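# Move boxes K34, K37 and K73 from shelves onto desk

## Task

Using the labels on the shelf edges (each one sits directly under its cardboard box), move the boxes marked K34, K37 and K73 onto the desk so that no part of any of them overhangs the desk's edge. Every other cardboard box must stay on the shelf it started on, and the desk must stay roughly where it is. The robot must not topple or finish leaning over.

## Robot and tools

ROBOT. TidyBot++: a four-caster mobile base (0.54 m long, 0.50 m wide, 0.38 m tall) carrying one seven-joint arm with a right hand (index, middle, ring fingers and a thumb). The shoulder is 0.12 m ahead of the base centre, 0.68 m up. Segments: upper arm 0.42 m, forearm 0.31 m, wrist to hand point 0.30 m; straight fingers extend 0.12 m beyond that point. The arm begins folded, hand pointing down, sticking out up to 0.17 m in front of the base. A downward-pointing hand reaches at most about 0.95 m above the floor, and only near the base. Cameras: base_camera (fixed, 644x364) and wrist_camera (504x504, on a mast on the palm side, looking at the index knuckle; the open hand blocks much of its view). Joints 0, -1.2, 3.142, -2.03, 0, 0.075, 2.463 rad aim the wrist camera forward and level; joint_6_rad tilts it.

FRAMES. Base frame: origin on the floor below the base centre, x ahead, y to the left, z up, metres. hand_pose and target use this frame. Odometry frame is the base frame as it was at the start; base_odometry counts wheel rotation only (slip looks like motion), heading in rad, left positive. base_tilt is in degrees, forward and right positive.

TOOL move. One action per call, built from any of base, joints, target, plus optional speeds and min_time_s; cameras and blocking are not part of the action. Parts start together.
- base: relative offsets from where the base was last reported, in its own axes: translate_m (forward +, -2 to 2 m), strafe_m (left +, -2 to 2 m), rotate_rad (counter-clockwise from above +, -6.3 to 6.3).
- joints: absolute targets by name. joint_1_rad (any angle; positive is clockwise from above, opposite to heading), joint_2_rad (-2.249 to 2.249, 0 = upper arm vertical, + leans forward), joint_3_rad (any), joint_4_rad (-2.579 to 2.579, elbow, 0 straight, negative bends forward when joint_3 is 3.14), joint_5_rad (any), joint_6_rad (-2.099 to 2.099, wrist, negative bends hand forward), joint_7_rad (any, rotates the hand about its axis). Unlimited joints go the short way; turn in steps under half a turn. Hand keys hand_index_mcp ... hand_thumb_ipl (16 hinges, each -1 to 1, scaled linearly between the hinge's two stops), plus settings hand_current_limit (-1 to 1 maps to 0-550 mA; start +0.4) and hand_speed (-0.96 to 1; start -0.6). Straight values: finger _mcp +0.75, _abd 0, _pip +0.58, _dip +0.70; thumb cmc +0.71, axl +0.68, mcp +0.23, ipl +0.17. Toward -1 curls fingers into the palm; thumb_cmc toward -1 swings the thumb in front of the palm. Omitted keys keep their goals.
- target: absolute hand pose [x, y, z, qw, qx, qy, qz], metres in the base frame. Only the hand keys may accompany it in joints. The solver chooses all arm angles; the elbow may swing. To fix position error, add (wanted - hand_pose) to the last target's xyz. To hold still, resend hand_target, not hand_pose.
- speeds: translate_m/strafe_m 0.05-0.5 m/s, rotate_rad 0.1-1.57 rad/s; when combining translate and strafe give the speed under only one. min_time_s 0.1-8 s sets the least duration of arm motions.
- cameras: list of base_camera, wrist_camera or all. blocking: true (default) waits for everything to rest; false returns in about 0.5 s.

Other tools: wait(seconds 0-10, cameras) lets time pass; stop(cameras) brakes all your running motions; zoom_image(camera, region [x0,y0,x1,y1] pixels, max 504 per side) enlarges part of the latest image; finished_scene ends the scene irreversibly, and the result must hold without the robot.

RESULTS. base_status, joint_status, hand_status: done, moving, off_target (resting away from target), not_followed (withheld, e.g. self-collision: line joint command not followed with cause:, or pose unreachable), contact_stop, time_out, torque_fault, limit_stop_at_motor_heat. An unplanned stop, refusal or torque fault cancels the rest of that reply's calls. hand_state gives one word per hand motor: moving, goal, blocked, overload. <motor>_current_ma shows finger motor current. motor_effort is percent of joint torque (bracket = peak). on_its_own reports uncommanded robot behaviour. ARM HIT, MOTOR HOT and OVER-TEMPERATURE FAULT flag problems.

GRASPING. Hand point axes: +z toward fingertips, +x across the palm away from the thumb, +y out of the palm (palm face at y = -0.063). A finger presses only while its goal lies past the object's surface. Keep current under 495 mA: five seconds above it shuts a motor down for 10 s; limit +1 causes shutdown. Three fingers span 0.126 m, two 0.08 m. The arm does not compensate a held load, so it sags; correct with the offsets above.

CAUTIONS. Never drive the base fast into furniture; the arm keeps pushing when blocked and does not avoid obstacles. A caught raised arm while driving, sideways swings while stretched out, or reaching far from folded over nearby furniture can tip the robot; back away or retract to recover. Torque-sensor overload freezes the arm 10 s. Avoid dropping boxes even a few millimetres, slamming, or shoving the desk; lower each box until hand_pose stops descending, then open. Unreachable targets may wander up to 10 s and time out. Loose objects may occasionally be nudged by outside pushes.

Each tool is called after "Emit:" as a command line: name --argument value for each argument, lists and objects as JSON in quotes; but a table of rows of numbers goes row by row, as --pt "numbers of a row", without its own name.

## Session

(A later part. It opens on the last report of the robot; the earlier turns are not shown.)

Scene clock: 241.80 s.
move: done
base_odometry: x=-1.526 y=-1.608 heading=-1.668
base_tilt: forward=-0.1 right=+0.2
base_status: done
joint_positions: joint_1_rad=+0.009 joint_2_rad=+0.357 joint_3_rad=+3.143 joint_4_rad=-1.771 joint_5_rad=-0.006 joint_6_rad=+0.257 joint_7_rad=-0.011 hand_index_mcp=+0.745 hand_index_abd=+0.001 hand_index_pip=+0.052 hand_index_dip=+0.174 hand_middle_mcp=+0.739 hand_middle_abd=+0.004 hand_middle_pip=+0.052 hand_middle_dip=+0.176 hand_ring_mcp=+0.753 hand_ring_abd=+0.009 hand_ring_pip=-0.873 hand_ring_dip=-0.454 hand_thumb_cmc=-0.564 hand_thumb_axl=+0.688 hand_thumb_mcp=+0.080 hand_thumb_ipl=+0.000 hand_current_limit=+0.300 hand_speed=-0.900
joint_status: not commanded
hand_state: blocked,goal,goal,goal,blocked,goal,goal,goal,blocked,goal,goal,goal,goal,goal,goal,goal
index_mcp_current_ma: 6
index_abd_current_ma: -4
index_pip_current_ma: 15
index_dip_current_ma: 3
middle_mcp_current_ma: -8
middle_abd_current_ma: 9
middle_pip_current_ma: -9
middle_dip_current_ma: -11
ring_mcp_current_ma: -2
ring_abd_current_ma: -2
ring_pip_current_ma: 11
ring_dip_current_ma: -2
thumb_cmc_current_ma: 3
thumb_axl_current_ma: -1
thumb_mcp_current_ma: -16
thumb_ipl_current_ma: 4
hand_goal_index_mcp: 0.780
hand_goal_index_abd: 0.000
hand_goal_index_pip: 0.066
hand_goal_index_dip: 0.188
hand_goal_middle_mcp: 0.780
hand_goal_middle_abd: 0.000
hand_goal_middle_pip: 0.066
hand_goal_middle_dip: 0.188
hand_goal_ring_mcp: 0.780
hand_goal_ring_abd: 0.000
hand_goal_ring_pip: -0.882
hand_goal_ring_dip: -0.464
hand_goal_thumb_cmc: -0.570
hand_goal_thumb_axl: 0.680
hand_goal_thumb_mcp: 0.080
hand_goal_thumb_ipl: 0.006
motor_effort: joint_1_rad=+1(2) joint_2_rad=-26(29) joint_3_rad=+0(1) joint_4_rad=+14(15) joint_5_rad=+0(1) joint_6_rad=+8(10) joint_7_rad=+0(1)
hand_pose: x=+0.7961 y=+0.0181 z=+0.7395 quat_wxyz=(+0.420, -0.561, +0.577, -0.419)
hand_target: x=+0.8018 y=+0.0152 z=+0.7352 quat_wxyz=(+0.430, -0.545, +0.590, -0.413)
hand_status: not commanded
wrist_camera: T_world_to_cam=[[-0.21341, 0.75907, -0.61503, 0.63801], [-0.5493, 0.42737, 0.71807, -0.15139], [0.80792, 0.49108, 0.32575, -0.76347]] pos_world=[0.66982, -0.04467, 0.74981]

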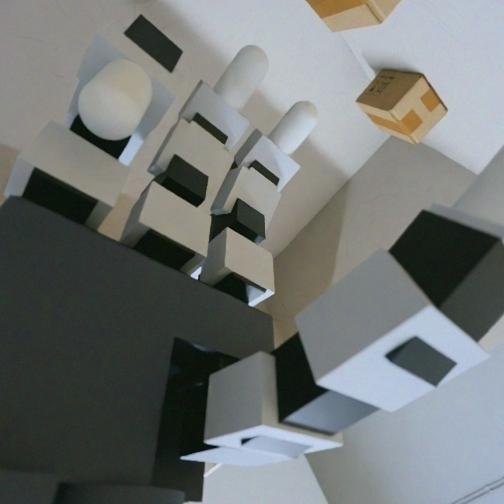

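Emit:
move --joints '{"joint_2_rad": 0.455, "joint_4_rad": -1.855, "joint_6_rad": 0.43}' --min_time_s 1.5 --cameras '["wrist_camera"]'

Emit:
zoom_image --camera "wrist_camera" --region '[154, 0, 354, 200]'

Scene clock: 244.13 s.
move: done
base_odometry: x=-1.526 y=-1.608 heading=-1.668
base_tilt: forward=-0.1 right=+0.2
base_status: not commanded
joint_positions: joint_1_rad=+0.009 joint_2_rad=+0.418 joint_3_rad=+3.143 joint_4_rad=-1.838 joint_5_rad=-0.006 joint_6_rad=+0.373 joint_7_rad=-0.011 hand_index_mcp=+0.745 hand_index_abd=+0.001 hand_index_pip=+0.052 hand_index_dip=+0.174 hand_middle_mcp=+0.739 hand_middle_abd=+0.004 hand_middle_pip=+0.052 hand_middle_dip=+0.176 hand_ring_mcp=+0.753 hand_ring_abd=+0.009 hand_ring_pip=-0.873 hand_ring_dip=-0.454 hand_thumb_cmc=-0.564 hand_thumb_axl=+0.688 hand_thumb_mcp=+0.080 hand_thumb_ipl=+0.000 hand_current_limit=+0.300 hand_speed=-0.900
joint_status: all done
hand_state: blocked,goal,goal,goal,blocked,goal,goal,goal,blocked,goal,goal,goal,goal,goal,goal,goal
index_mcp_current_ma: 10
index_abd_current_ma: -15
index_pip_current_ma: 13
index_dip_current_ma: 0
middle_mcp_current_ma: -9
middle_abd_current_ma: 12
middle_pip_current_ma: -9
middle_dip_current_ma: -9
ring_mcp_current_ma: 4
ring_abd_current_ma: 5
ring_pip_current_ma: 7
ring_dip_current_ma: -15
thumb_cmc_current_ma: 3
thumb_axl_current_ma: -2
thumb_mcp_current_ma: 4
thumb_ipl_current_ma: 7
hand_goal_index_mcp: 0.780
hand_goal_index_abd: 0.000
hand_goal_index_pip: 0.066
hand_goal_index_dip: 0.188
hand_goal_middle_mcp: 0.780
hand_goal_middle_abd: 0.000
hand_goal_middle_pip: 0.066
hand_goal_middle_dip: 0.188
hand_goal_ring_mcp: 0.780
hand_goal_ring_abd: 0.000
hand_goal_ring_pip: -0.882
hand_goal_ring_dip: -0.464
hand_goal_thumb_cmc: -0.570
hand_goal_thumb_axl: 0.680
hand_goal_thumb_mcp: 0.080
hand_goal_thumb_ipl: 0.006
motor_effort: joint_1_rad=+0(1) joint_2_rad=-26(27) joint_3_rad=+0(0) joint_4_rad=+14(16) joint_5_rad=+1(1) joint_6_rad=+8(10) joint_7_rad=+0(1)
hand_pose: x=+0.7944 y=+0.0180 z=+0.6945 quat_wxyz=(+0.417, -0.564, +0.579, -0.416)
hand_target: x=+0.7984 y=+0.0153 z=+0.6767 quat_wxyz=(+0.425, -0.548, +0.593, -0.409)
hand_status: not commanded
wrist_camera: T_world_to_cam=[[-0.21975, 0.75897, -0.61293, 0.61369], [-0.54113, 0.42794, 0.72391, -0.13049], [0.81172, 0.49075, 0.31666, -0.74408]] pos_world=[0.66823, -0.04477, 0.70623]

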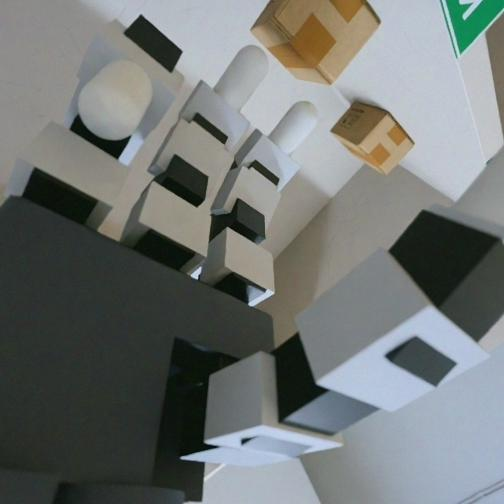

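Scaled by 2.520.

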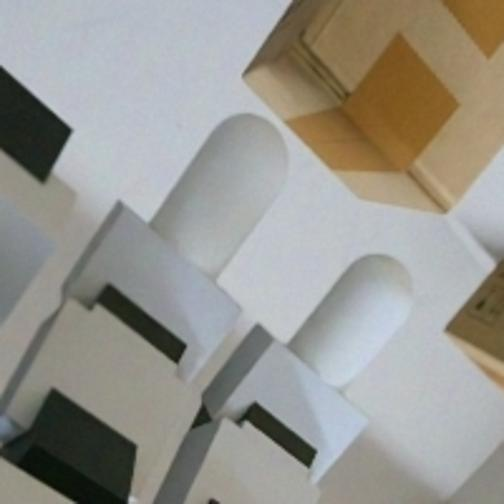

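Emit:
zoom_image --camera "wrist_camera" --region '[244, 0, 394, 100]'

Scaled by 3.360.

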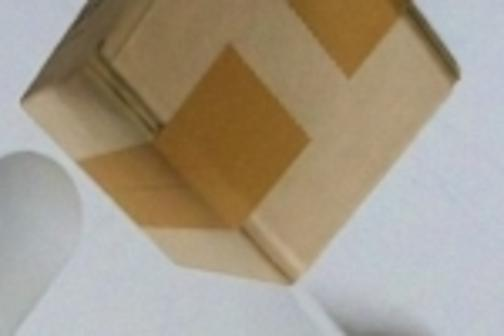

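Emit:
move --joints '{"joint_2_rad": 0.4, "joint_4_rad": -1.77, "joint_6_rad": 0.26}' --min_time_s 1

Emit:
move --base '{"translate_m": 0.131, "strafe_m": 0.005}' --speeds '{"translate_m": 0.15}' --cameras '["all"]'

Scene clock: 248.30 s.
move: done
base_odometry: x=-1.526 y=-1.608 heading=-1.668
base_tilt: forward=-0.1 right=+0.2
base_status: not commanded
joint_positions: joint_1_rad=+0.009 joint_2_rad=+0.410 joint_3_rad=+3.143 joint_4_rad=-1.795 joint_5_rad=-0.006 joint_6_rad=+0.318 joint_7_rad=-0.011 hand_index_mcp=+0.745 hand_index_abd=+0.001 hand_index_pip=+0.052 hand_index_dip=+0.174 hand_middle_mcp=+0.739 hand_middle_abd=+0.004 hand_middle_pip=+0.052 hand_middle_dip=+0.176 hand_ring_mcp=+0.753 hand_ring_abd=+0.009 hand_ring_pip=-0.873 hand_ring_dip=-0.454 hand_thumb_cmc=-0.564 hand_thumb_axl=+0.688 hand_thumb_mcp=+0.080 hand_thumb_ipl=+0.000 hand_current_limit=+0.300 hand_speed=-0.900
joint_status: all done
hand_state: blocked,goal,goal,goal,blocked,goal,goal,goal,blocked,goal,goal,goal,goal,goal,goal,goal
index_mcp_current_ma: 9
index_abd_current_ma: -6
index_pip_current_ma: 6
index_dip_current_ma: 3
middle_mcp_current_ma: -12
middle_abd_current_ma: 5
middle_pip_current_ma: -14
middle_dip_current_ma: 5
ring_mcp_current_ma: 0
ring_abd_current_ma: -1
ring_pip_current_ma: 5
ring_dip_current_ma: -5
thumb_cmc_current_ma: -1
thumb_axl_current_ma: -16
thumb_mcp_current_ma: -5
thumb_ipl_current_ma: -2
hand_goal_index_mcp: 0.780
hand_goal_index_abd: 0.000
hand_goal_index_pip: 0.066
hand_goal_index_dip: 0.188
hand_goal_middle_mcp: 0.780
hand_goal_middle_abd: 0.000
hand_goal_middle_pip: 0.066
hand_goal_middle_dip: 0.188
hand_goal_ring_mcp: 0.780
hand_goal_ring_abd: 0.000
hand_goal_ring_pip: -0.882
hand_goal_ring_dip: -0.464
hand_goal_thumb_cmc: -0.570
hand_goal_thumb_axl: 0.680
hand_goal_thumb_mcp: 0.080
hand_goal_thumb_ipl: 0.006
motor_effort: joint_1_rad=+0(1) joint_2_rad=-26(28) joint_3_rad=+0(0) joint_4_rad=+14(15) joint_5_rad=+0(1) joint_6_rad=+8(9) joint_7_rad=+0(1)
hand_pose: x=+0.8007 y=+0.0180 z=+0.7078 quat_wxyz=(+0.416, -0.564, +0.580, -0.415)
hand_target: x=+0.7994 y=+0.0152 z=+0.7130 quat_wxyz=(+0.416, -0.554, +0.600, -0.400)
hand_status: not commanded
pictures: none

Scene clock: 249.83 s.
move: done
base_odometry: x=-1.534 y=-1.739 heading=-1.668
base_tilt: forward=-0.1 right=+0.2
base_status: done
joint_positions: joint_1_rad=+0.009 joint_2_rad=+0.403 joint_3_rad=+3.143 joint_4_rad=-1.792 joint_5_rad=-0.006 joint_6_rad=+0.318 joint_7_rad=-0.011 hand_index_mcp=+0.745 hand_index_abd=+0.001 hand_index_pip=+0.052 hand_index_dip=+0.174 hand_middle_mcp=+0.739 hand_middle_abd=+0.004 hand_middle_pip=+0.052 hand_middle_dip=+0.176 hand_ring_mcp=+0.753 hand_ring_abd=+0.009 hand_ring_pip=-0.873 hand_ring_dip=-0.454 hand_thumb_cmc=-0.564 hand_thumb_axl=+0.688 hand_thumb_mcp=+0.080 hand_thumb_ipl=+0.000 hand_current_limit=+0.300 hand_speed=-0.900
joint_status: not commanded
hand_state: blocked,goal,goal,goal,blocked,goal,goal,goal,blocked,goal,goal,goal,goal,goal,goal,goal
index_mcp_current_ma: 10
index_abd_current_ma: -15
index_pip_current_ma: -4
index_dip_current_ma: 4
middle_mcp_current_ma: -3
middle_abd_current_ma: 7
middle_pip_current_ma: -18
middle_dip_current_ma: 6
ring_mcp_current_ma: 7
ring_abd_current_ma: 9
ring_pip_current_ma: 11
ring_dip_current_ma: 2
thumb_cmc_current_ma: 7
thumb_axl_current_ma: 7
thumb_mcp_current_ma: -1
thumb_ipl_current_ma: 19
hand_goal_index_mcp: 0.780
hand_goal_index_abd: 0.000
hand_goal_index_pip: 0.066
hand_goal_index_dip: 0.188
hand_goal_middle_mcp: 0.780
hand_goal_middle_abd: 0.000
hand_goal_middle_pip: 0.066
hand_goal_middle_dip: 0.188
hand_goal_ring_mcp: 0.780
hand_goal_ring_abd: 0.000
hand_goal_ring_pip: -0.882
hand_goal_ring_dip: -0.464
hand_goal_thumb_cmc: -0.570
hand_goal_thumb_axl: 0.680
hand_goal_thumb_mcp: 0.080
hand_goal_thumb_ipl: 0.006
motor_effort: joint_1_rad=+0(1) joint_2_rad=-26(29) joint_3_rad=+0(1) joint_4_rad=+14(15) joint_5_rad=+0(1) joint_6_rad=+9(10) joint_7_rad=+0(1)
hand_pose: x=+0.8013 y=+0.0180 z=+0.7134 quat_wxyz=(+0.418, -0.563, +0.578, -0.417)
hand_target: x=+0.7994 y=+0.0152 z=+0.7130 quat_wxyz=(+0.416, -0.554, +0.600, -0.400)
hand_status: not commanded
pictures: base_camera, wrist_camera
wrist_camera: T_world_to_cam=[[-0.21672, 0.75903, -0.61393, 0.62504], [-0.54497, 0.4277, 0.72117, -0.13536], [0.80996, 0.49086, 0.32095, -0.75736]] pos_world=[0.67513, -0.04477, 0.72442]

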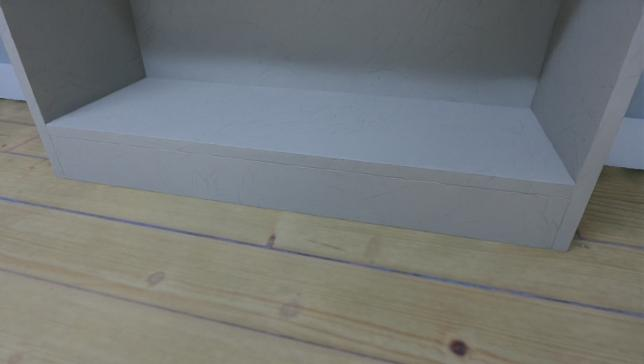

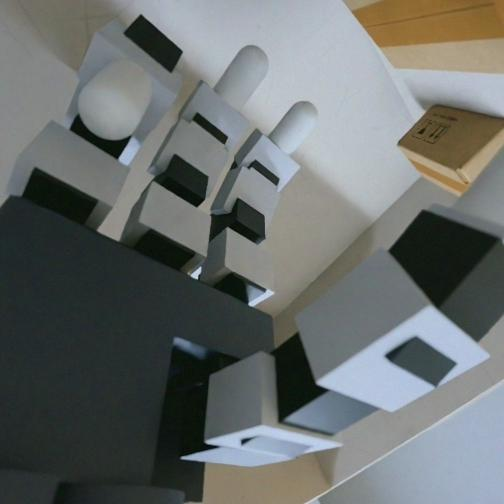

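Emit:
zoom_image --camera "wrist_camera" --region '[324, 0, 504, 120]'

Scaled by 2.800.

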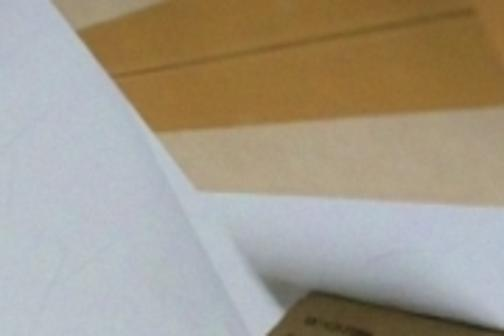

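Emit:
move --base '{"translate_m": 0.0, "strafe_m": -0.043, "rotate_rad": 0.06}' --speeds '{"translate_m": 0.1, "rotate_rad": 0.15}' --cameras '["wrist_camera"]'

Emit:
zoom_image --camera "wrist_camera" --region '[324, 0, 504, 120]'

Scene clock: 252.57 s.
move: done
base_odometry: x=-1.577 y=-1.735 heading=-1.608
base_tilt: forward=-0.1 right=+0.2
base_status: done
joint_positions: joint_1_rad=+0.012 joint_2_rad=+0.403 joint_3_rad=+3.143 joint_4_rad=-1.792 joint_5_rad=-0.006 joint_6_rad=+0.318 joint_7_rad=-0.011 hand_index_mcp=+0.745 hand_index_abd=-0.003 hand_index_pip=+0.052 hand_index_dip=+0.174 hand_middle_mcp=+0.739 hand_middle_abd=+0.003 hand_middle_pip=+0.052 hand_middle_dip=+0.176 hand_ring_mcp=+0.753 hand_ring_abd=+0.009 hand_ring_pip=-0.873 hand_ring_dip=-0.454 hand_thumb_cmc=-0.565 hand_thumb_axl=+0.688 hand_thumb_mcp=+0.080 hand_thumb_ipl=+0.000 hand_current_limit=+0.300 hand_speed=-0.900
joint_status: not commanded
hand_state: blocked,goal,goal,goal,blocked,goal,goal,goal,blocked,goal,goal,goal,goal,goal,goal,goal
index_mcp_current_ma: 9
index_abd_current_ma: -10
index_pip_current_ma: 4
index_dip_current_ma: 4
middle_mcp_current_ma: 0
middle_abd_current_ma: -11
middle_pip_current_ma: -7
middle_dip_current_ma: -1
ring_mcp_current_ma: 13
ring_abd_current_ma: 8
ring_pip_current_ma: 4
ring_dip_current_ma: -1
thumb_cmc_current_ma: 7
thumb_axl_current_ma: 1
thumb_mcp_current_ma: -6
thumb_ipl_current_ma: 7
hand_goal_index_mcp: 0.780
hand_goal_index_abd: 0.000
hand_goal_index_pip: 0.066
hand_goal_index_dip: 0.188
hand_goal_middle_mcp: 0.780
hand_goal_middle_abd: 0.000
hand_goal_middle_pip: 0.066
hand_goal_middle_dip: 0.188
hand_goal_ring_mcp: 0.780
hand_goal_ring_abd: 0.000
hand_goal_ring_pip: -0.882
hand_goal_ring_dip: -0.464
hand_goal_thumb_cmc: -0.570
hand_goal_thumb_axl: 0.680
hand_goal_thumb_mcp: 0.080
hand_goal_thumb_ipl: 0.006
motor_effort: joint_1_rad=+0(4) joint_2_rad=-25(27) joint_3_rad=+0(3) joint_4_rad=+14(15) joint_5_rad=+0(1) joint_6_rad=+8(10) joint_7_rad=+0(1)
hand_pose: x=+0.8014 y=+0.0162 z=+0.7134 quat_wxyz=(+0.418, -0.562, +0.579, -0.418)
hand_target: x=+0.7994 y=+0.0152 z=+0.7130 quat_wxyz=(+0.416, -0.554, +0.600, -0.400)
hand_status: not commanded
wrist_camera: T_world_to_cam=[[-0.2147, 0.75964, -0.61388, 0.62478], [-0.5438, 0.42912, 0.7212, -0.13552], [0.81129, 0.48867, 0.32095, -0.75753]] pos_world=[0.67502, -0.04627, 0.72442]

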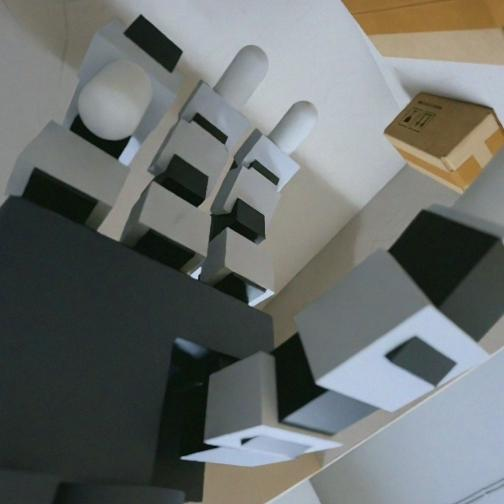

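Scaled by 2.800.

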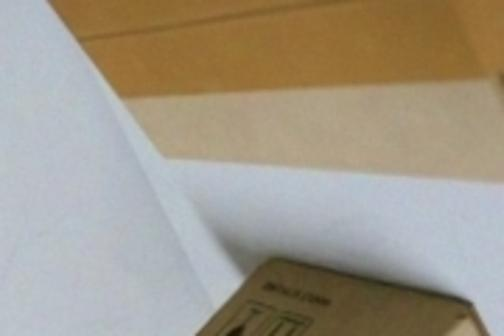

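Emit:
move --joints '{"joint_2_rad": 0.49, "joint_4_rad": -1.84, "joint_6_rad": 0.43}' --min_time_s 1.5 --cameras '["wrist_camera"]'

Scene clock: 255.23 s.
move: done
base_odometry: x=-1.577 y=-1.735 heading=-1.608
base_tilt: forward=-0.1 right=+0.3
base_status: not commanded
joint_positions: joint_1_rad=+0.012 joint_2_rad=+0.453 joint_3_rad=+3.143 joint_4_rad=-1.823 joint_5_rad=-0.006 joint_6_rad=+0.374 joint_7_rad=-0.011 hand_index_mcp=+0.745 hand_index_abd=-0.003 hand_index_pip=+0.052 hand_index_dip=+0.174 hand_middle_mcp=+0.739 hand_middle_abd=+0.003 hand_middle_pip=+0.052 hand_middle_dip=+0.176 hand_ring_mcp=+0.753 hand_ring_abd=+0.009 hand_ring_pip=-0.873 hand_ring_dip=-0.454 hand_thumb_cmc=-0.565 hand_thumb_axl=+0.688 hand_thumb_mcp=+0.080 hand_thumb_ipl=+0.000 hand_current_limit=+0.300 hand_speed=-0.900
joint_status: all done
hand_state: blocked,goal,goal,goal,blocked,goal,goal,goal,blocked,goal,goal,goal,goal,goal,goal,goal
index_mcp_current_ma: 6
index_abd_current_ma: 0
index_pip_current_ma: 12
index_dip_current_ma: -10
middle_mcp_current_ma: 5
middle_abd_current_ma: -3
middle_pip_current_ma: -2
middle_dip_current_ma: 7
ring_mcp_current_ma: -2
ring_abd_current_ma: 5
ring_pip_current_ma: 12
ring_dip_current_ma: -11
thumb_cmc_current_ma: 12
thumb_axl_current_ma: -6
thumb_mcp_current_ma: -10
thumb_ipl_current_ma: 1
hand_goal_index_mcp: 0.780
hand_goal_index_abd: 0.000
hand_goal_index_pip: 0.066
hand_goal_index_dip: 0.188
hand_goal_middle_mcp: 0.780
hand_goal_middle_abd: 0.000
hand_goal_middle_pip: 0.066
hand_goal_middle_dip: 0.188
hand_goal_ring_mcp: 0.780
hand_goal_ring_abd: 0.000
hand_goal_ring_pip: -0.882
hand_goal_ring_dip: -0.464
hand_goal_thumb_cmc: -0.570
hand_goal_thumb_axl: 0.680
hand_goal_thumb_mcp: 0.080
hand_goal_thumb_ipl: 0.006
motor_effort: joint_1_rad=+0(1) joint_2_rad=-27(28) joint_3_rad=+0(0) joint_4_rad=+13(15) joint_5_rad=+0(1) joint_6_rad=+8(10) joint_7_rad=+0(1)
hand_pose: x=+0.8003 y=+0.0161 z=+0.6784 quat_wxyz=(+0.411, -0.567, +0.584, -0.411)
hand_target: x=+0.8038 y=+0.0152 z=+0.6602 quat_wxyz=(+0.419, -0.552, +0.598, -0.403)
hand_status: not commanded
wrist_camera: T_world_to_cam=[[-0.22942, 0.75972, -0.60843, 0.61128], [-0.52597, 0.4292, 0.73426, -0.13398], [0.81898, 0.48847, 0.30113, -0.73809]] pos_world=[0.67425, -0.04637, 0.69256]

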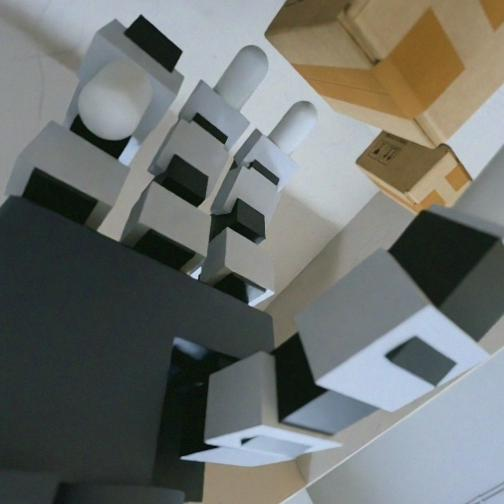

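Emit:
zoom_image --camera "wrist_camera" --region '[254, 0, 474, 180]'

Scaled by 2.291.

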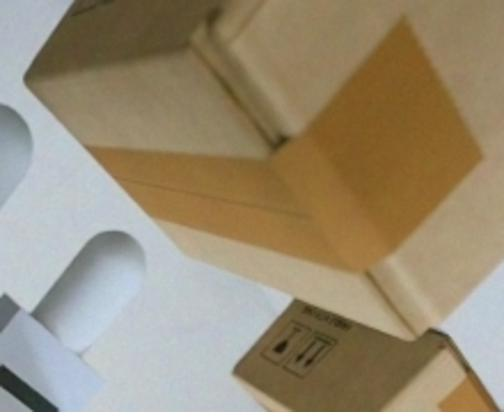

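Emit:
move --joints '{"joint_2_rad": 0.552, "joint_4_rad": -1.845, "joint_6_rad": 0.485}' --min_time_s 1.5 --cameras '["wrist_camera"]'

Emit:
zoom_image --camera "wrist_camera" --region '[200, 30, 440, 270]'

Scene clock: 258.50 s.
move: done
base_odometry: x=-1.577 y=-1.735 heading=-1.608
base_tilt: forward=-0.1 right=+0.2
base_status: not commanded
joint_positions: joint_1_rad=+0.012 joint_2_rad=+0.512 joint_3_rad=+3.143 joint_4_rad=-1.827 joint_5_rad=-0.006 joint_6_rad=+0.429 joint_7_rad=-0.011 hand_index_mcp=+0.745 hand_index_abd=-0.003 hand_index_pip=+0.052 hand_index_dip=+0.174 hand_middle_mcp=+0.739 hand_middle_abd=+0.003 hand_middle_pip=+0.052 hand_middle_dip=+0.176 hand_ring_mcp=+0.753 hand_ring_abd=+0.009 hand_ring_pip=-0.873 hand_ring_dip=-0.454 hand_thumb_cmc=-0.565 hand_thumb_axl=+0.688 hand_thumb_mcp=+0.080 hand_thumb_ipl=+0.000 hand_current_limit=+0.300 hand_speed=-0.900
joint_status: all done
hand_state: blocked,goal,goal,goal,blocked,goal,goal,goal,blocked,goal,goal,goal,goal,goal,goal,goal
index_mcp_current_ma: 5
index_abd_current_ma: -16
index_pip_current_ma: -5
index_dip_current_ma: 4
middle_mcp_current_ma: 0
middle_abd_current_ma: -5
middle_pip_current_ma: -3
middle_dip_current_ma: -6
ring_mcp_current_ma: 8
ring_abd_current_ma: 10
ring_pip_current_ma: 9
ring_dip_current_ma: -11
thumb_cmc_current_ma: 9
thumb_axl_current_ma: -4
thumb_mcp_current_ma: -9
thumb_ipl_current_ma: -3
hand_goal_index_mcp: 0.780
hand_goal_index_abd: 0.000
hand_goal_index_pip: 0.066
hand_goal_index_dip: 0.188
hand_goal_middle_mcp: 0.780
hand_goal_middle_abd: 0.000
hand_goal_middle_pip: 0.066
hand_goal_middle_dip: 0.188
hand_goal_ring_mcp: 0.780
hand_goal_ring_abd: 0.000
hand_goal_ring_pip: -0.882
hand_goal_ring_dip: -0.464
hand_goal_thumb_cmc: -0.570
hand_goal_thumb_axl: 0.680
hand_goal_thumb_mcp: 0.080
hand_goal_thumb_ipl: 0.006
motor_effort: joint_1_rad=+0(1) joint_2_rad=-27(29) joint_3_rad=+0(0) joint_4_rad=+13(15) joint_5_rad=+1(1) joint_6_rad=+7(10) joint_7_rad=+0(1)
hand_pose: x=+0.8075 y=+0.0159 z=+0.6500 quat_wxyz=(+0.408, -0.569, +0.586, -0.408)
hand_target: x=+0.8093 y=+0.0150 z=+0.6293 quat_wxyz=(+0.416, -0.554, +0.600, -0.400)
hand_status: not commanded
wrist_camera: T_world_to_cam=[[-0.23461, 0.75965, -0.60653, 0.59871], [-0.51945, 0.42942, 0.73876, -0.11749], [0.82166, 0.48839, 0.29386, -0.73281]] pos_world=[0.68155, -0.04647, 0.66527]

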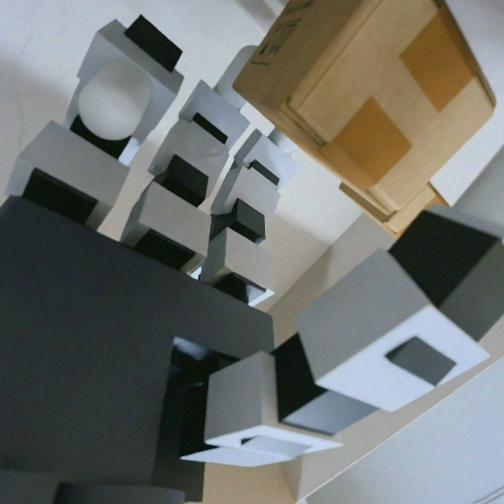

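Scaled by 2.100.

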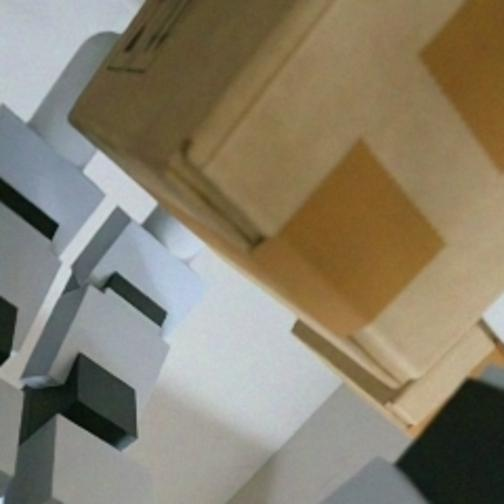

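Emit:
move --joints '{"hand_index_mcp": 0.67, "hand_middle_mcp": 0.67, "hand_index_pip": -0.02, "hand_middle_pip": -0.02, "hand_index_dip": 0.09, "hand_middle_dip": 0.09, "hand_thumb_mcp": -0.05, "hand_thumb_ipl": 0.03}' --cameras '["wrist_camera"]'

Emit:
move --joints '{"hand_index_mcp": 0.61, "hand_middle_mcp": 0.61, "hand_index_pip": -0.1, "hand_middle_pip": -0.1, "hand_index_dip": 0.03, "hand_middle_dip": 0.03, "hand_thumb_mcp": -0.18, "hand_thumb_ipl": 0.0}' --cameras '["wrist_camera"]'

Scene clock: 260.27 s.
move: off_target
base_odometry: x=-1.577 y=-1.735 heading=-1.608
base_tilt: forward=-0.1 right=+0.2
base_status: not commanded
joint_positions: joint_1_rad=+0.012 joint_2_rad=+0.512 joint_3_rad=+3.143 joint_4_rad=-1.827 joint_5_rad=-0.006 joint_6_rad=+0.431 joint_7_rad=-0.011 hand_index_mcp=+0.654 hand_index_abd=-0.002 hand_index_pip=-0.002 hand_index_dip=+0.112 hand_middle_mcp=+0.655 hand_middle_abd=+0.003 hand_middle_pip=+0.004 hand_middle_dip=+0.111 hand_ring_mcp=+0.753 hand_ring_abd=+0.009 hand_ring_pip=-0.873 hand_ring_dip=-0.454 hand_thumb_cmc=-0.565 hand_thumb_axl=+0.688 hand_thumb_mcp=-0.034 hand_thumb_ipl=+0.026 hand_current_limit=+0.300 hand_speed=-0.900
joint_status: hand_index_dip off_target (ended at +0.112, target +0.090); hand_middle_pip off_target (ended at +0.004, target -0.020); hand_middle_dip off_target (ended at +0.111, target +0.090); the others done
hand_state: goal,goal,goal,blocked,goal,goal,blocked,blocked,blocked,goal,goal,goal,goal,goal,goal,goal
index_mcp_current_ma: 13
index_abd_current_ma: 0
index_pip_current_ma: 12
index_dip_current_ma: 11
middle_mcp_current_ma: 0
middle_abd_current_ma: -4
middle_pip_current_ma: -10
middle_dip_current_ma: -8
ring_mcp_current_ma: 2
ring_abd_current_ma: -1
ring_pip_current_ma: 7
ring_dip_current_ma: 2
thumb_cmc_current_ma: 2
thumb_axl_current_ma: 3
thumb_mcp_current_ma: -3
thumb_ipl_current_ma: 9
hand_goal_index_mcp: 0.670
hand_goal_index_abd: 0.000
hand_goal_index_pip: -0.020
hand_goal_index_dip: 0.090
hand_goal_middle_mcp: 0.670
hand_goal_middle_abd: 0.000
hand_goal_middle_pip: -0.020
hand_goal_middle_dip: 0.090
hand_goal_ring_mcp: 0.780
hand_goal_ring_abd: 0.000
hand_goal_ring_pip: -0.882
hand_goal_ring_dip: -0.464
hand_goal_thumb_cmc: -0.570
hand_goal_thumb_axl: 0.680
hand_goal_thumb_mcp: -0.050
hand_goal_thumb_ipl: 0.030
motor_effort: joint_1_rad=+0(1) joint_2_rad=-28(29) joint_3_rad=+0(0) joint_4_rad=+13(13) joint_5_rad=+1(1) joint_6_rad=+8(9) joint_7_rad=+0(1)
hand_pose: x=+0.8079 y=+0.0159 z=+0.6505 quat_wxyz=(+0.409, -0.568, +0.586, -0.409)
hand_target: x=+0.8093 y=+0.0150 z=+0.6293 quat_wxyz=(+0.416, -0.554, +0.600, -0.400)
hand_status: not commanded
wrist_camera: T_world_to_cam=[[-0.23323, 0.7596, -0.60713, 0.59838], [-0.52111, 0.4295, 0.73755, -0.11548], [0.821, 0.4884, 0.29566, -0.73394]] pos_world=[0.68195, -0.04647, 0.66547]

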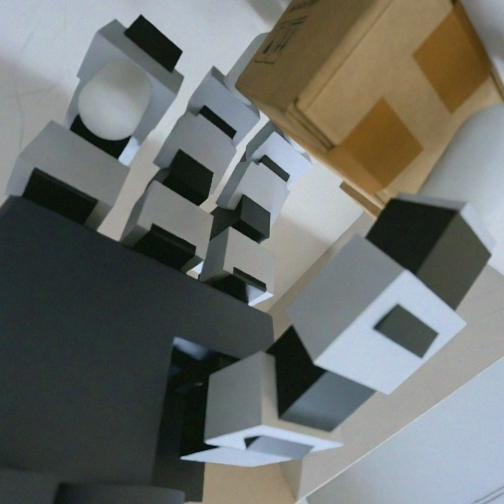

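Scene clock: 261.07 s.
move: off_target
base_odometry: x=-1.577 y=-1.735 heading=-1.608
base_tilt: forward=-0.1 right=+0.2
base_status: not commanded
joint_positions: joint_1_rad=+0.012 joint_2_rad=+0.512 joint_3_rad=+3.143 joint_4_rad=-1.827 joint_5_rad=-0.006 joint_6_rad=+0.431 joint_7_rad=-0.011 hand_index_mcp=+0.641 hand_index_abd=-0.003 hand_index_pip=-0.014 hand_index_dip=+0.091 hand_middle_mcp=+0.642 hand_middle_abd=+0.003 hand_middle_pip=-0.009 hand_middle_dip=+0.088 hand_ring_mcp=+0.753 hand_ring_abd=+0.009 hand_ring_pip=-0.873 hand_ring_dip=-0.454 hand_thumb_cmc=-0.565 hand_thumb_axl=+0.692 hand_thumb_mcp=-0.042 hand_thumb_ipl=+0.024 hand_current_limit=+0.300 hand_speed=-0.900
joint_status: hand_index_mcp off_target (ended at +0.641, target +0.610); hand_index_pip off_target (ended at -0.014, target -0.100); hand_index_dip off_target (ended at +0.091, target +0.030); hand_middle_mcp off_target (ended at +0.642, target +0.610); hand_middle_pip off_target (ended at -0.009, target -0.100); hand_middle_dip off_target (ended at +0.088, target +0.030); hand_thumb_mcp off_target (ended at -0.042, target -0.180); hand_thumb_ipl off_target (ended at +0.024, target +0.000)
hand_state: blocked,goal,blocked,blocked,blocked,goal,blocked,blocked,blocked,goal,goal,goal,goal,goal,blocked,blocked
index_mcp_current_ma: 7
index_abd_current_ma: -4
index_pip_current_ma: 11
index_dip_current_ma: 4
middle_mcp_current_ma: -2
middle_abd_current_ma: 3
middle_pip_current_ma: -17
middle_dip_current_ma: 5
ring_mcp_current_ma: -5
ring_abd_current_ma: 12
ring_pip_current_ma: 5
ring_dip_current_ma: 2
thumb_cmc_current_ma: 13
thumb_axl_current_ma: -2
thumb_mcp_current_ma: 23
thumb_ipl_current_ma: 3
hand_goal_index_mcp: 0.610
hand_goal_index_abd: 0.000
hand_goal_index_pip: -0.100
hand_goal_index_dip: 0.030
hand_goal_middle_mcp: 0.610
hand_goal_middle_abd: 0.000
hand_goal_middle_pip: -0.100
hand_goal_middle_dip: 0.030
hand_goal_ring_mcp: 0.780
hand_goal_ring_abd: 0.000
hand_goal_ring_pip: -0.882
hand_goal_ring_dip: -0.464
hand_goal_thumb_cmc: -0.570
hand_goal_thumb_axl: 0.680
hand_goal_thumb_mcp: -0.180
hand_goal_thumb_ipl: 0.000
motor_effort: joint_1_rad=+0(0) joint_2_rad=-28(28) joint_3_rad=+0(0) joint_4_rad=+12(13) joint_5_rad=+1(1) joint_6_rad=+7(9) joint_7_rad=+0(1)
hand_pose: x=+0.8080 y=+0.0159 z=+0.6507 quat_wxyz=(+0.409, -0.568, +0.585, -0.409)
hand_target: x=+0.8093 y=+0.0150 z=+0.6293 quat_wxyz=(+0.416, -0.554, +0.600, -0.400)
hand_status: not commanded
wrist_camera: T_world_to_cam=[[-0.23293, 0.75968, -0.60715, 0.59825], [-0.52149, 0.4294, 0.73734, -0.11517], [0.82085, 0.48837, 0.29614, -0.73419]] pos_world=[0.68195, -0.04647, 0.66557]

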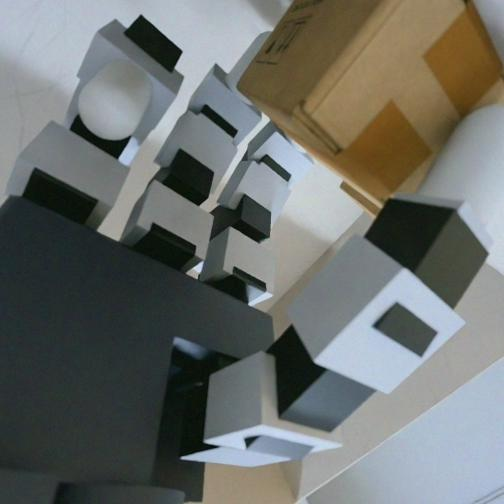

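Emit:
move --joints '{"hand_index_mcp": 0.56, "hand_middle_mcp": 0.56, "hand_index_pip": -0.17, "hand_middle_pip": -0.17, "hand_index_dip": -0.02, "hand_middle_dip": -0.02, "hand_thumb_mcp": -0.33, "hand_thumb_ipl": -0.04}'

Emit:
move --joints '{"hand_index_mcp": 0.5, "hand_middle_mcp": 0.5, "hand_index_pip": -0.27, "hand_middle_pip": -0.27, "hand_index_dip": -0.08, "hand_middle_dip": -0.08, "hand_thumb_mcp": -0.52, "hand_thumb_ipl": -0.11}' --cameras '["wrist_camera"]'

Scene clock: 267.30 s.
move: off_target
base_odometry: x=-1.577 y=-1.735 heading=-1.608
base_tilt: forward=-0.1 right=+0.2
base_status: not commanded
joint_positions: joint_1_rad=+0.012 joint_2_rad=+0.512 joint_3_rad=+3.143 joint_4_rad=-1.827 joint_5_rad=-0.006 joint_6_rad=+0.432 joint_7_rad=-0.011 hand_index_mcp=+0.642 hand_index_abd=-0.004 hand_index_pip=-0.013 hand_index_dip=+0.075 hand_middle_mcp=+0.642 hand_middle_abd=+0.003 hand_middle_pip=-0.009 hand_middle_dip=+0.071 hand_ring_mcp=+0.753 hand_ring_abd=+0.009 hand_ring_pip=-0.873 hand_ring_dip=-0.454 hand_thumb_cmc=-0.562 hand_thumb_axl=+0.692 hand_thumb_mcp=-0.041 hand_thumb_ipl=+0.024 hand_current_limit=+0.300 hand_speed=-0.900
joint_status: hand_index_mcp off_target (ended at +0.642, target +0.560); hand_index_pip off_target (ended at -0.013, target -0.170); hand_index_dip off_target (ended at +0.075, target -0.020); hand_middle_mcp off_target (ended at +0.642, target +0.560); hand_middle_pip off_target (ended at -0.009, target -0.170); hand_middle_dip off_target (ended at +0.071, target -0.020); hand_thumb_mcp off_target (ended at -0.041, target -0.330); hand_thumb_ipl off_target (ended at +0.024, target -0.040)
hand_state: blocked,goal,blocked,blocked,blocked,goal,blocked,blocked,blocked,goal,goal,goal,goal,goal,blocked,blocked
index_mcp_current_ma: 26
index_abd_current_ma: -15
index_pip_current_ma: 33
index_dip_current_ma: 9
middle_mcp_current_ma: 7
middle_abd_current_ma: -9
middle_pip_current_ma: 11
middle_dip_current_ma: 6
ring_mcp_current_ma: 4
ring_abd_current_ma: 9
ring_pip_current_ma: 7
ring_dip_current_ma: 1
thumb_cmc_current_ma: 15
thumb_axl_current_ma: 1
thumb_mcp_current_ma: 121
thumb_ipl_current_ma: 12
hand_goal_index_mcp: 0.560
hand_goal_index_abd: 0.000
hand_goal_index_pip: -0.170
hand_goal_index_dip: -0.020
hand_goal_middle_mcp: 0.560
hand_goal_middle_abd: 0.000
hand_goal_middle_pip: -0.170
hand_goal_middle_dip: -0.020
hand_goal_ring_mcp: 0.780
hand_goal_ring_abd: 0.000
hand_goal_ring_pip: -0.882
hand_goal_ring_dip: -0.464
hand_goal_thumb_cmc: -0.570
hand_goal_thumb_axl: 0.680
hand_goal_thumb_mcp: -0.330
hand_goal_thumb_ipl: -0.040
motor_effort: joint_1_rad=+0(0) joint_2_rad=-28(28) joint_3_rad=+0(1) joint_4_rad=+12(13) joint_5_rad=+0(1) joint_6_rad=+7(9) joint_7_rad=+0(1)
hand_pose: x=+0.8081 y=+0.0159 z=+0.6507 quat_wxyz=(+0.409, -0.568, +0.585, -0.409)
hand_target: x=+0.8093 y=+0.0150 z=+0.6293 quat_wxyz=(+0.416, -0.554, +0.600, -0.400)
hand_status: not commanded
pictures: none

Scene clock: 268.37 s.
move: off_target
base_odometry: x=-1.577 y=-1.735 heading=-1.608
base_tilt: forward=-0.1 right=+0.3
base_status: not commanded
joint_positions: joint_1_rad=+0.012 joint_2_rad=+0.512 joint_3_rad=+3.143 joint_4_rad=-1.827 joint_5_rad=-0.006 joint_6_rad=+0.432 joint_7_rad=-0.011 hand_index_mcp=+0.643 hand_index_abd=-0.007 hand_index_pip=-0.012 hand_index_dip=+0.058 hand_middle_mcp=+0.643 hand_middle_abd=+0.000 hand_middle_pip=-0.011 hand_middle_dip=+0.052 hand_ring_mcp=+0.753 hand_ring_abd=+0.009 hand_ring_pip=-0.873 hand_ring_dip=-0.454 hand_thumb_cmc=-0.558 hand_thumb_axl=+0.692 hand_thumb_mcp=-0.039 hand_thumb_ipl=+0.025 hand_current_limit=+0.300 hand_speed=-0.900
joint_status: hand_index_mcp off_target (ended at +0.643, target +0.500); hand_index_pip off_target (ended at -0.012, target -0.270); hand_index_dip off_target (ended at +0.058, target -0.080); hand_middle_mcp off_target (ended at +0.643, target +0.500); hand_middle_pip off_target (ended at -0.011, target -0.270); hand_middle_dip off_target (ended at +0.052, target -0.080); hand_thumb_mcp off_target (ended at -0.039, target -0.520); hand_thumb_ipl off_target (ended at +0.025, target -0.110)
hand_state: blocked,goal,blocked,blocked,blocked,goal,blocked,blocked,blocked,goal,goal,goal,goal,goal,blocked,blocked
index_mcp_current_ma: 39
index_abd_current_ma: -13
index_pip_current_ma: 72
index_dip_current_ma: 14
middle_mcp_current_ma: 21
middle_abd_current_ma: 9
middle_pip_current_ma: 58
middle_dip_current_ma: 24
ring_mcp_current_ma: -2
ring_abd_current_ma: -5
ring_pip_current_ma: 5
ring_dip_current_ma: -2
thumb_cmc_current_ma: 1
thumb_axl_current_ma: 0
thumb_mcp_current_ma: 318
thumb_ipl_current_ma: 24
hand_goal_index_mcp: 0.500
hand_goal_index_abd: 0.000
hand_goal_index_pip: -0.270
hand_goal_index_dip: -0.080
hand_goal_middle_mcp: 0.500
hand_goal_middle_abd: 0.000
hand_goal_middle_pip: -0.270
hand_goal_middle_dip: -0.080
hand_goal_ring_mcp: 0.780
hand_goal_ring_abd: 0.000
hand_goal_ring_pip: -0.882
hand_goal_ring_dip: -0.464
hand_goal_thumb_cmc: -0.570
hand_goal_thumb_axl: 0.680
hand_goal_thumb_mcp: -0.520
hand_goal_thumb_ipl: -0.110
motor_effort: joint_1_rad=+0(1) joint_2_rad=-27(28) joint_3_rad=+0(1) joint_4_rad=+13(13) joint_5_rad=+0(1) joint_6_rad=+7(9) joint_7_rad=+0(1)
hand_pose: x=+0.8081 y=+0.0159 z=+0.6509 quat_wxyz=(+0.409, -0.568, +0.585, -0.409)
hand_target: x=+0.8093 y=+0.0150 z=+0.6293 quat_wxyz=(+0.416, -0.554, +0.600, -0.400)
hand_status: not commanded
wrist_camera: T_world_to_cam=[[-0.23248, 0.75968, -0.60732, 0.59816], [-0.52202, 0.42941, 0.73696, -0.11452], [0.82064, 0.48836, 0.29674, -0.73463]] pos_world=[0.68215, -0.04647, 0.66567]

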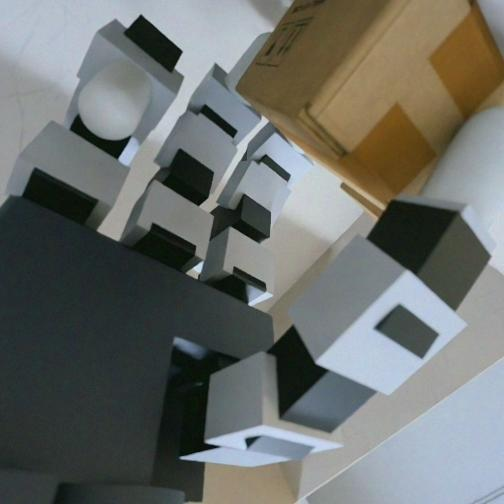

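Emit:
move --joints '{"joint_2_rad": 0.43, "joint_4_rad": -1.77, "joint_6_rad": 0.28}' --min_time_s 2 --cameras '["wrist_camera"]'

Emit:
move --joints '{"joint_2_rad": 0.34, "joint_4_rad": -1.69, "joint_6_rad": 0.09}' --min_time_s 2 --cameras '["wrist_camera"]'

Scene clock: 271.20 s.
move: done
base_odometry: x=-1.577 y=-1.735 heading=-1.608
base_tilt: forward=-0.1 right=+0.2
base_status: not commanded
joint_positions: joint_1_rad=+0.012 joint_2_rad=+0.446 joint_3_rad=+3.143 joint_4_rad=-1.800 joint_5_rad=-0.006 joint_6_rad=+0.339 joint_7_rad=-0.011 hand_index_mcp=+0.643 hand_index_abd=-0.007 hand_index_pip=-0.012 hand_index_dip=+0.058 hand_middle_mcp=+0.643 hand_middle_abd=+0.000 hand_middle_pip=-0.031 hand_middle_dip=+0.052 hand_ring_mcp=+0.753 hand_ring_abd=+0.009 hand_ring_pip=-0.873 hand_ring_dip=-0.454 hand_thumb_cmc=-0.534 hand_thumb_axl=+0.695 hand_thumb_mcp=-0.039 hand_thumb_ipl=+0.025 hand_current_limit=+0.300 hand_speed=-0.900
joint_status: all done
hand_state: blocked,goal,blocked,blocked,blocked,goal,blocked,blocked,blocked,goal,goal,goal,blocked,goal,blocked,blocked
index_mcp_current_ma: 31
index_abd_current_ma: -14
index_pip_current_ma: 68
index_dip_current_ma: 21
middle_mcp_current_ma: 22
middle_abd_current_ma: -3
middle_pip_current_ma: 55
middle_dip_current_ma: 8
ring_mcp_current_ma: -5
ring_abd_current_ma: 14
ring_pip_current_ma: -1
ring_dip_current_ma: -7
thumb_cmc_current_ma: 7
thumb_axl_current_ma: 3
thumb_mcp_current_ma: 323
thumb_ipl_current_ma: 34
hand_goal_index_mcp: 0.500
hand_goal_index_abd: 0.000
hand_goal_index_pip: -0.270
hand_goal_index_dip: -0.080
hand_goal_middle_mcp: 0.500
hand_goal_middle_abd: 0.000
hand_goal_middle_pip: -0.270
hand_goal_middle_dip: -0.080
hand_goal_ring_mcp: 0.780
hand_goal_ring_abd: 0.000
hand_goal_ring_pip: -0.882
hand_goal_ring_dip: -0.464
hand_goal_thumb_cmc: -0.570
hand_goal_thumb_axl: 0.680
hand_goal_thumb_mcp: -0.520
hand_goal_thumb_ipl: -0.110
on_its_own: hand_middle_pip moved -0.020 toward your old target -0.270
motor_effort: joint_1_rad=+0(0) joint_2_rad=-28(30) joint_3_rad=+0(1) joint_4_rad=+14(15) joint_5_rad=+0(1) joint_6_rad=+9(10) joint_7_rad=+0(1)
hand_pose: x=+0.8027 y=+0.0161 z=+0.6852 quat_wxyz=(+0.409, -0.568, +0.585, -0.409)
hand_target: x=+0.8037 y=+0.0152 z=+0.6977 quat_wxyz=(+0.413, -0.556, +0.602, -0.397)
hand_status: not commanded
wrist_camera: T_world_to_cam=[[-0.23314, 0.75985, -0.60686, 0.61777], [-0.52164, 0.42895, 0.73749, -0.14343], [0.82069, 0.4885, 0.29636, -0.74028]] pos_world=[0.67675, -0.04627, 0.70007]

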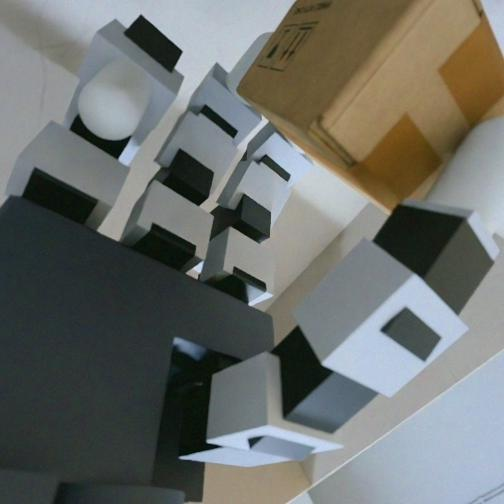

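Scene clock: 273.50 s.
move: done
base_odometry: x=-1.577 y=-1.735 heading=-1.608
base_tilt: forward=-0.1 right=+0.3
base_status: not commanded
joint_positions: joint_1_rad=+0.012 joint_2_rad=+0.357 joint_3_rad=+3.143 joint_4_rad=-1.722 joint_5_rad=-0.006 joint_6_rad=+0.149 joint_7_rad=-0.011 hand_index_mcp=+0.643 hand_index_abd=-0.007 hand_index_pip=-0.012 hand_index_dip=+0.058 hand_middle_mcp=+0.643 hand_middle_abd=+0.000 hand_middle_pip=-0.031 hand_middle_dip=+0.052 hand_ring_mcp=+0.753 hand_ring_abd=+0.009 hand_ring_pip=-0.873 hand_ring_dip=-0.454 hand_thumb_cmc=-0.534 hand_thumb_axl=+0.695 hand_thumb_mcp=-0.039 hand_thumb_ipl=+0.025 hand_current_limit=+0.300 hand_speed=-0.900
joint_status: all done
hand_state: blocked,goal,blocked,blocked,blocked,goal,blocked,blocked,blocked,goal,goal,goal,blocked,goal,blocked,blocked
index_mcp_current_ma: 39
index_abd_current_ma: -5
index_pip_current_ma: 72
index_dip_current_ma: 13
middle_mcp_current_ma: 24
middle_abd_current_ma: 12
middle_pip_current_ma: 52
middle_dip_current_ma: 12
ring_mcp_current_ma: -4
ring_abd_current_ma: -1
ring_pip_current_ma: 6
ring_dip_current_ma: -6
thumb_cmc_current_ma: 5
thumb_axl_current_ma: -1
thumb_mcp_current_ma: 315
thumb_ipl_current_ma: 27
hand_goal_index_mcp: 0.500
hand_goal_index_abd: 0.000
hand_goal_index_pip: -0.270
hand_goal_index_dip: -0.080
hand_goal_middle_mcp: 0.500
hand_goal_middle_abd: 0.000
hand_goal_middle_pip: -0.270
hand_goal_middle_dip: -0.080
hand_goal_ring_mcp: 0.780
hand_goal_ring_abd: 0.000
hand_goal_ring_pip: -0.882
hand_goal_ring_dip: -0.464
hand_goal_thumb_cmc: -0.570
hand_goal_thumb_axl: 0.680
hand_goal_thumb_mcp: -0.520
hand_goal_thumb_ipl: -0.110
motor_effort: joint_1_rad=+0(1) joint_2_rad=-26(29) joint_3_rad=+0(0) joint_4_rad=+15(16) joint_5_rad=+0(1) joint_6_rad=+9(11) joint_7_rad=+0(1)
hand_pose: x=+0.7935 y=+0.0165 z=+0.7381 quat_wxyz=(+0.403, -0.572, +0.590, -0.402)
hand_target: x=+0.7926 y=+0.0154 z=+0.7525 quat_wxyz=(+0.408, -0.559, +0.606, -0.392)
hand_status: not commanded
wrist_camera: T_world_to_cam=[[-0.24694, 0.76023, -0.6009, 0.654], [-0.50575, 0.42783, 0.74912, -0.20861], [0.82658, 0.48889, 0.27883, -0.74037]] pos_world=[0.66797, -0.04597, 0.7557]

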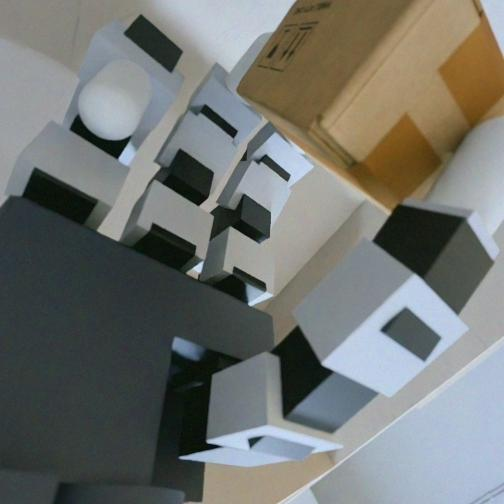

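Emit:
move --base '{"translate_m": -0.45}' --speeds '{"translate_m": 0.25}'

Emit:
move --joints '{"joint_1_rad": 0.01, "joint_2_rad": 0.3, "joint_4_rad": -1.38, "joint_6_rad": -0.24, "joint_7_rad": -0.06}' --min_time_s 3 --cameras '["wrist_camera"]'

Emit:
move --base '{"rotate_rad": 2.733}' --speeds '{"rotate_rad": 0.7}' --joints '{"joint_2_rad": 0.27, "joint_4_rad": -1.12, "joint_6_rad": -0.54}' --min_time_s 3 --cameras '["all"]'

Scene clock: 278.47 s.
move: done
base_odometry: x=-1.561 y=-1.285 heading=-1.608
base_tilt: forward=-0.1 right=+0.2
base_status: done
joint_positions: joint_1_rad=+0.012 joint_2_rad=+0.348 joint_3_rad=+3.143 joint_4_rad=-1.719 joint_5_rad=-0.006 joint_6_rad=+0.145 joint_7_rad=-0.011 hand_index_mcp=+0.643 hand_index_abd=-0.007 hand_index_pip=-0.012 hand_index_dip=+0.058 hand_middle_mcp=+0.643 hand_middle_abd=+0.000 hand_middle_pip=-0.032 hand_middle_dip=+0.052 hand_ring_mcp=+0.753 hand_ring_abd=+0.009 hand_ring_pip=-0.873 hand_ring_dip=-0.454 hand_thumb_cmc=-0.533 hand_thumb_axl=+0.696 hand_thumb_mcp=-0.039 hand_thumb_ipl=+0.026 hand_current_limit=+0.300 hand_speed=-0.900
joint_status: not commanded
hand_state: blocked,goal,blocked,blocked,blocked,goal,blocked,blocked,blocked,goal,goal,goal,blocked,goal,blocked,blocked
index_mcp_current_ma: 42
index_abd_current_ma: -7
index_pip_current_ma: 76
index_dip_current_ma: 27
middle_mcp_current_ma: 15
middle_abd_current_ma: -1
middle_pip_current_ma: 39
middle_dip_current_ma: 24
ring_mcp_current_ma: 8
ring_abd_current_ma: 5
ring_pip_current_ma: 7
ring_dip_current_ma: -10
thumb_cmc_current_ma: 1
thumb_axl_current_ma: 6
thumb_mcp_current_ma: 319
thumb_ipl_current_ma: 43
hand_goal_index_mcp: 0.500
hand_goal_index_abd: 0.000
hand_goal_index_pip: -0.270
hand_goal_index_dip: -0.080
hand_goal_middle_mcp: 0.500
hand_goal_middle_abd: 0.000
hand_goal_middle_pip: -0.270
hand_goal_middle_dip: -0.080
hand_goal_ring_mcp: 0.780
hand_goal_ring_abd: 0.000
hand_goal_ring_pip: -0.882
hand_goal_ring_dip: -0.464
hand_goal_thumb_cmc: -0.570
hand_goal_thumb_axl: 0.680
hand_goal_thumb_mcp: -0.520
hand_goal_thumb_ipl: -0.110
motor_effort: joint_1_rad=+0(1) joint_2_rad=-26(29) joint_3_rad=+0(1) joint_4_rad=+16(16) joint_5_rad=+0(1) joint_6_rad=+9(10) joint_7_rad=+0(1)
hand_pose: x=+0.7933 y=+0.0166 z=+0.7446 quat_wxyz=(+0.405, -0.571, +0.588, -0.405)
hand_target: x=+0.7926 y=+0.0154 z=+0.7525 quat_wxyz=(+0.408, -0.559, +0.606, -0.392)
hand_status: not commanded
pictures: none

Scene clock: 281.77 s.
move: done
base_odometry: x=-1.561 y=-1.285 heading=-1.608
base_tilt: forward=-0.1 right=+0.2
base_status: not commanded
joint_positions: joint_1_rad=+0.012 joint_2_rad=+0.317 joint_3_rad=+3.143 joint_4_rad=-1.412 joint_5_rad=-0.006 joint_6_rad=-0.181 joint_7_rad=-0.011 hand_index_mcp=+0.643 hand_index_abd=-0.007 hand_index_pip=-0.012 hand_index_dip=+0.058 hand_middle_mcp=+0.643 hand_middle_abd=+0.000 hand_middle_pip=-0.032 hand_middle_dip=+0.052 hand_ring_mcp=+0.753 hand_ring_abd=+0.009 hand_ring_pip=-0.873 hand_ring_dip=-0.454 hand_thumb_cmc=-0.533 hand_thumb_axl=+0.696 hand_thumb_mcp=-0.039 hand_thumb_ipl=+0.026 hand_current_limit=+0.300 hand_speed=-0.900
joint_status: all done
hand_state: blocked,goal,blocked,blocked,blocked,goal,blocked,blocked,blocked,goal,goal,goal,blocked,goal,blocked,blocked
index_mcp_current_ma: 48
index_abd_current_ma: 0
index_pip_current_ma: 68
index_dip_current_ma: 25
middle_mcp_current_ma: 27
middle_abd_current_ma: -5
middle_pip_current_ma: 48
middle_dip_current_ma: 11
ring_mcp_current_ma: 6
ring_abd_current_ma: -2
ring_pip_current_ma: 22
ring_dip_current_ma: 3
thumb_cmc_current_ma: 8
thumb_axl_current_ma: 3
thumb_mcp_current_ma: 319
thumb_ipl_current_ma: 43
hand_goal_index_mcp: 0.500
hand_goal_index_abd: 0.000
hand_goal_index_pip: -0.270
hand_goal_index_dip: -0.080
hand_goal_middle_mcp: 0.500
hand_goal_middle_abd: 0.000
hand_goal_middle_pip: -0.270
hand_goal_middle_dip: -0.080
hand_goal_ring_mcp: 0.780
hand_goal_ring_abd: 0.000
hand_goal_ring_pip: -0.882
hand_goal_ring_dip: -0.464
hand_goal_thumb_cmc: -0.570
hand_goal_thumb_axl: 0.680
hand_goal_thumb_mcp: -0.520
hand_goal_thumb_ipl: -0.110
motor_effort: joint_1_rad=+0(1) joint_2_rad=-27(28) joint_3_rad=+0(0) joint_4_rad=+17(18) joint_5_rad=+0(1) joint_6_rad=+9(11) joint_7_rad=-1(1)
hand_pose: x=+0.8170 y=+0.0168 z=+0.8518 quat_wxyz=(+0.409, -0.569, +0.585, -0.407)
hand_target: x=+0.8108 y=+0.0219 z=+0.8679 quat_wxyz=(+0.415, -0.559, +0.599, -0.395)
hand_status: not commanded
wrist_camera: T_world_to_cam=[[-0.23661, 0.7601, -0.60519, 0.72313], [-0.52085, 0.42659, 0.73942, -0.26133], [0.82021, 0.49016, 0.29496, -0.80013]] pos_world=[0.69126, -0.04597, 0.86687]

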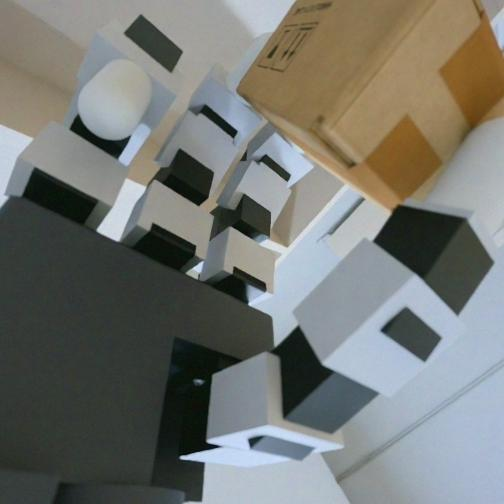

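Scene clock: 286.53 s.
move: done
base_odometry: x=-1.561 y=-1.285 heading=+1.125
base_tilt: forward=-0.1 right=+0.2
base_status: done
joint_positions: joint_1_rad=+0.007 joint_2_rad=+0.289 joint_3_rad=+3.142 joint_4_rad=-1.153 joint_5_rad=-0.006 joint_6_rad=-0.482 joint_7_rad=-0.012 hand_index_mcp=+0.643 hand_index_abd=-0.007 hand_index_pip=-0.012 hand_index_dip=+0.058 hand_middle_mcp=+0.643 hand_middle_abd=+0.000 hand_middle_pip=-0.039 hand_middle_dip=+0.049 hand_ring_mcp=+0.753 hand_ring_abd=+0.009 hand_ring_pip=-0.873 hand_ring_dip=-0.454 hand_thumb_cmc=-0.524 hand_thumb_axl=+0.699 hand_thumb_mcp=-0.039 hand_thumb_ipl=+0.026 hand_current_limit=+0.300 hand_speed=-0.900
joint_status: all done
hand_state: blocked,goal,blocked,blocked,blocked,goal,blocked,blocked,blocked,goal,goal,goal,blocked,goal,blocked,blocked
index_mcp_current_ma: 35
index_abd_current_ma: -4
index_pip_current_ma: 60
index_dip_current_ma: 36
middle_mcp_current_ma: 21
middle_abd_current_ma: 6
middle_pip_current_ma: 32
middle_dip_current_ma: 14
ring_mcp_current_ma: -6
ring_abd_current_ma: 8
ring_pip_current_ma: 2
ring_dip_current_ma: -1
thumb_cmc_current_ma: -1
thumb_axl_current_ma: -8
thumb_mcp_current_ma: 320
thumb_ipl_current_ma: 36
hand_goal_index_mcp: 0.500
hand_goal_index_abd: 0.000
hand_goal_index_pip: -0.270
hand_goal_index_dip: -0.080
hand_goal_middle_mcp: 0.500
hand_goal_middle_abd: 0.000
hand_goal_middle_pip: -0.270
hand_goal_middle_dip: -0.080
hand_goal_ring_mcp: 0.780
hand_goal_ring_abd: 0.000
hand_goal_ring_pip: -0.882
hand_goal_ring_dip: -0.464
hand_goal_thumb_cmc: -0.570
hand_goal_thumb_axl: 0.680
hand_goal_thumb_mcp: -0.520
hand_goal_thumb_ipl: -0.110
motor_effort: joint_1_rad=+0(4) joint_2_rad=-26(29) joint_3_rad=+0(3) joint_4_rad=+17(19) joint_5_rad=+1(2) joint_6_rad=+9(11) joint_7_rad=+1(1)
hand_pose: x=+0.8044 y=+0.0213 z=+0.9422 quat_wxyz=(+0.407, -0.573, +0.586, -0.402)
hand_target: x=+0.7936 y=+0.0221 z=+0.9597 quat_wxyz=(+0.412, -0.560, +0.601, -0.393)
hand_status: not commanded
pictures: base_camera, wrist_camera
wrist_camera: T_world_to_cam=[[-0.25002, 0.75891, -0.60128, 0.77856], [-0.51422, 0.42211, 0.74659, -0.3487], [0.82041, 0.49585, 0.28471, -0.80928]] pos_world=[0.67928, -0.04239, 0.95889]

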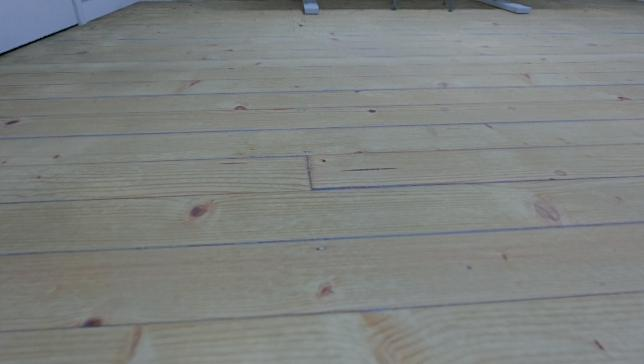

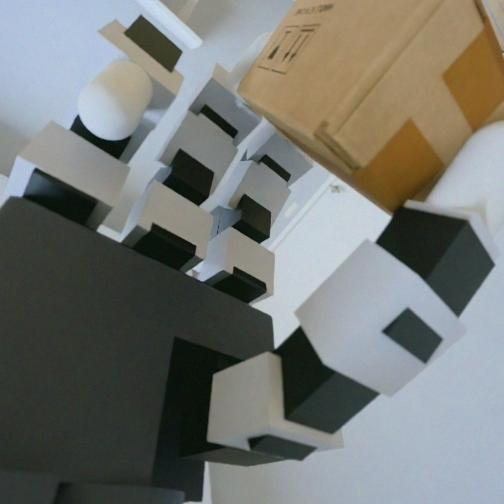

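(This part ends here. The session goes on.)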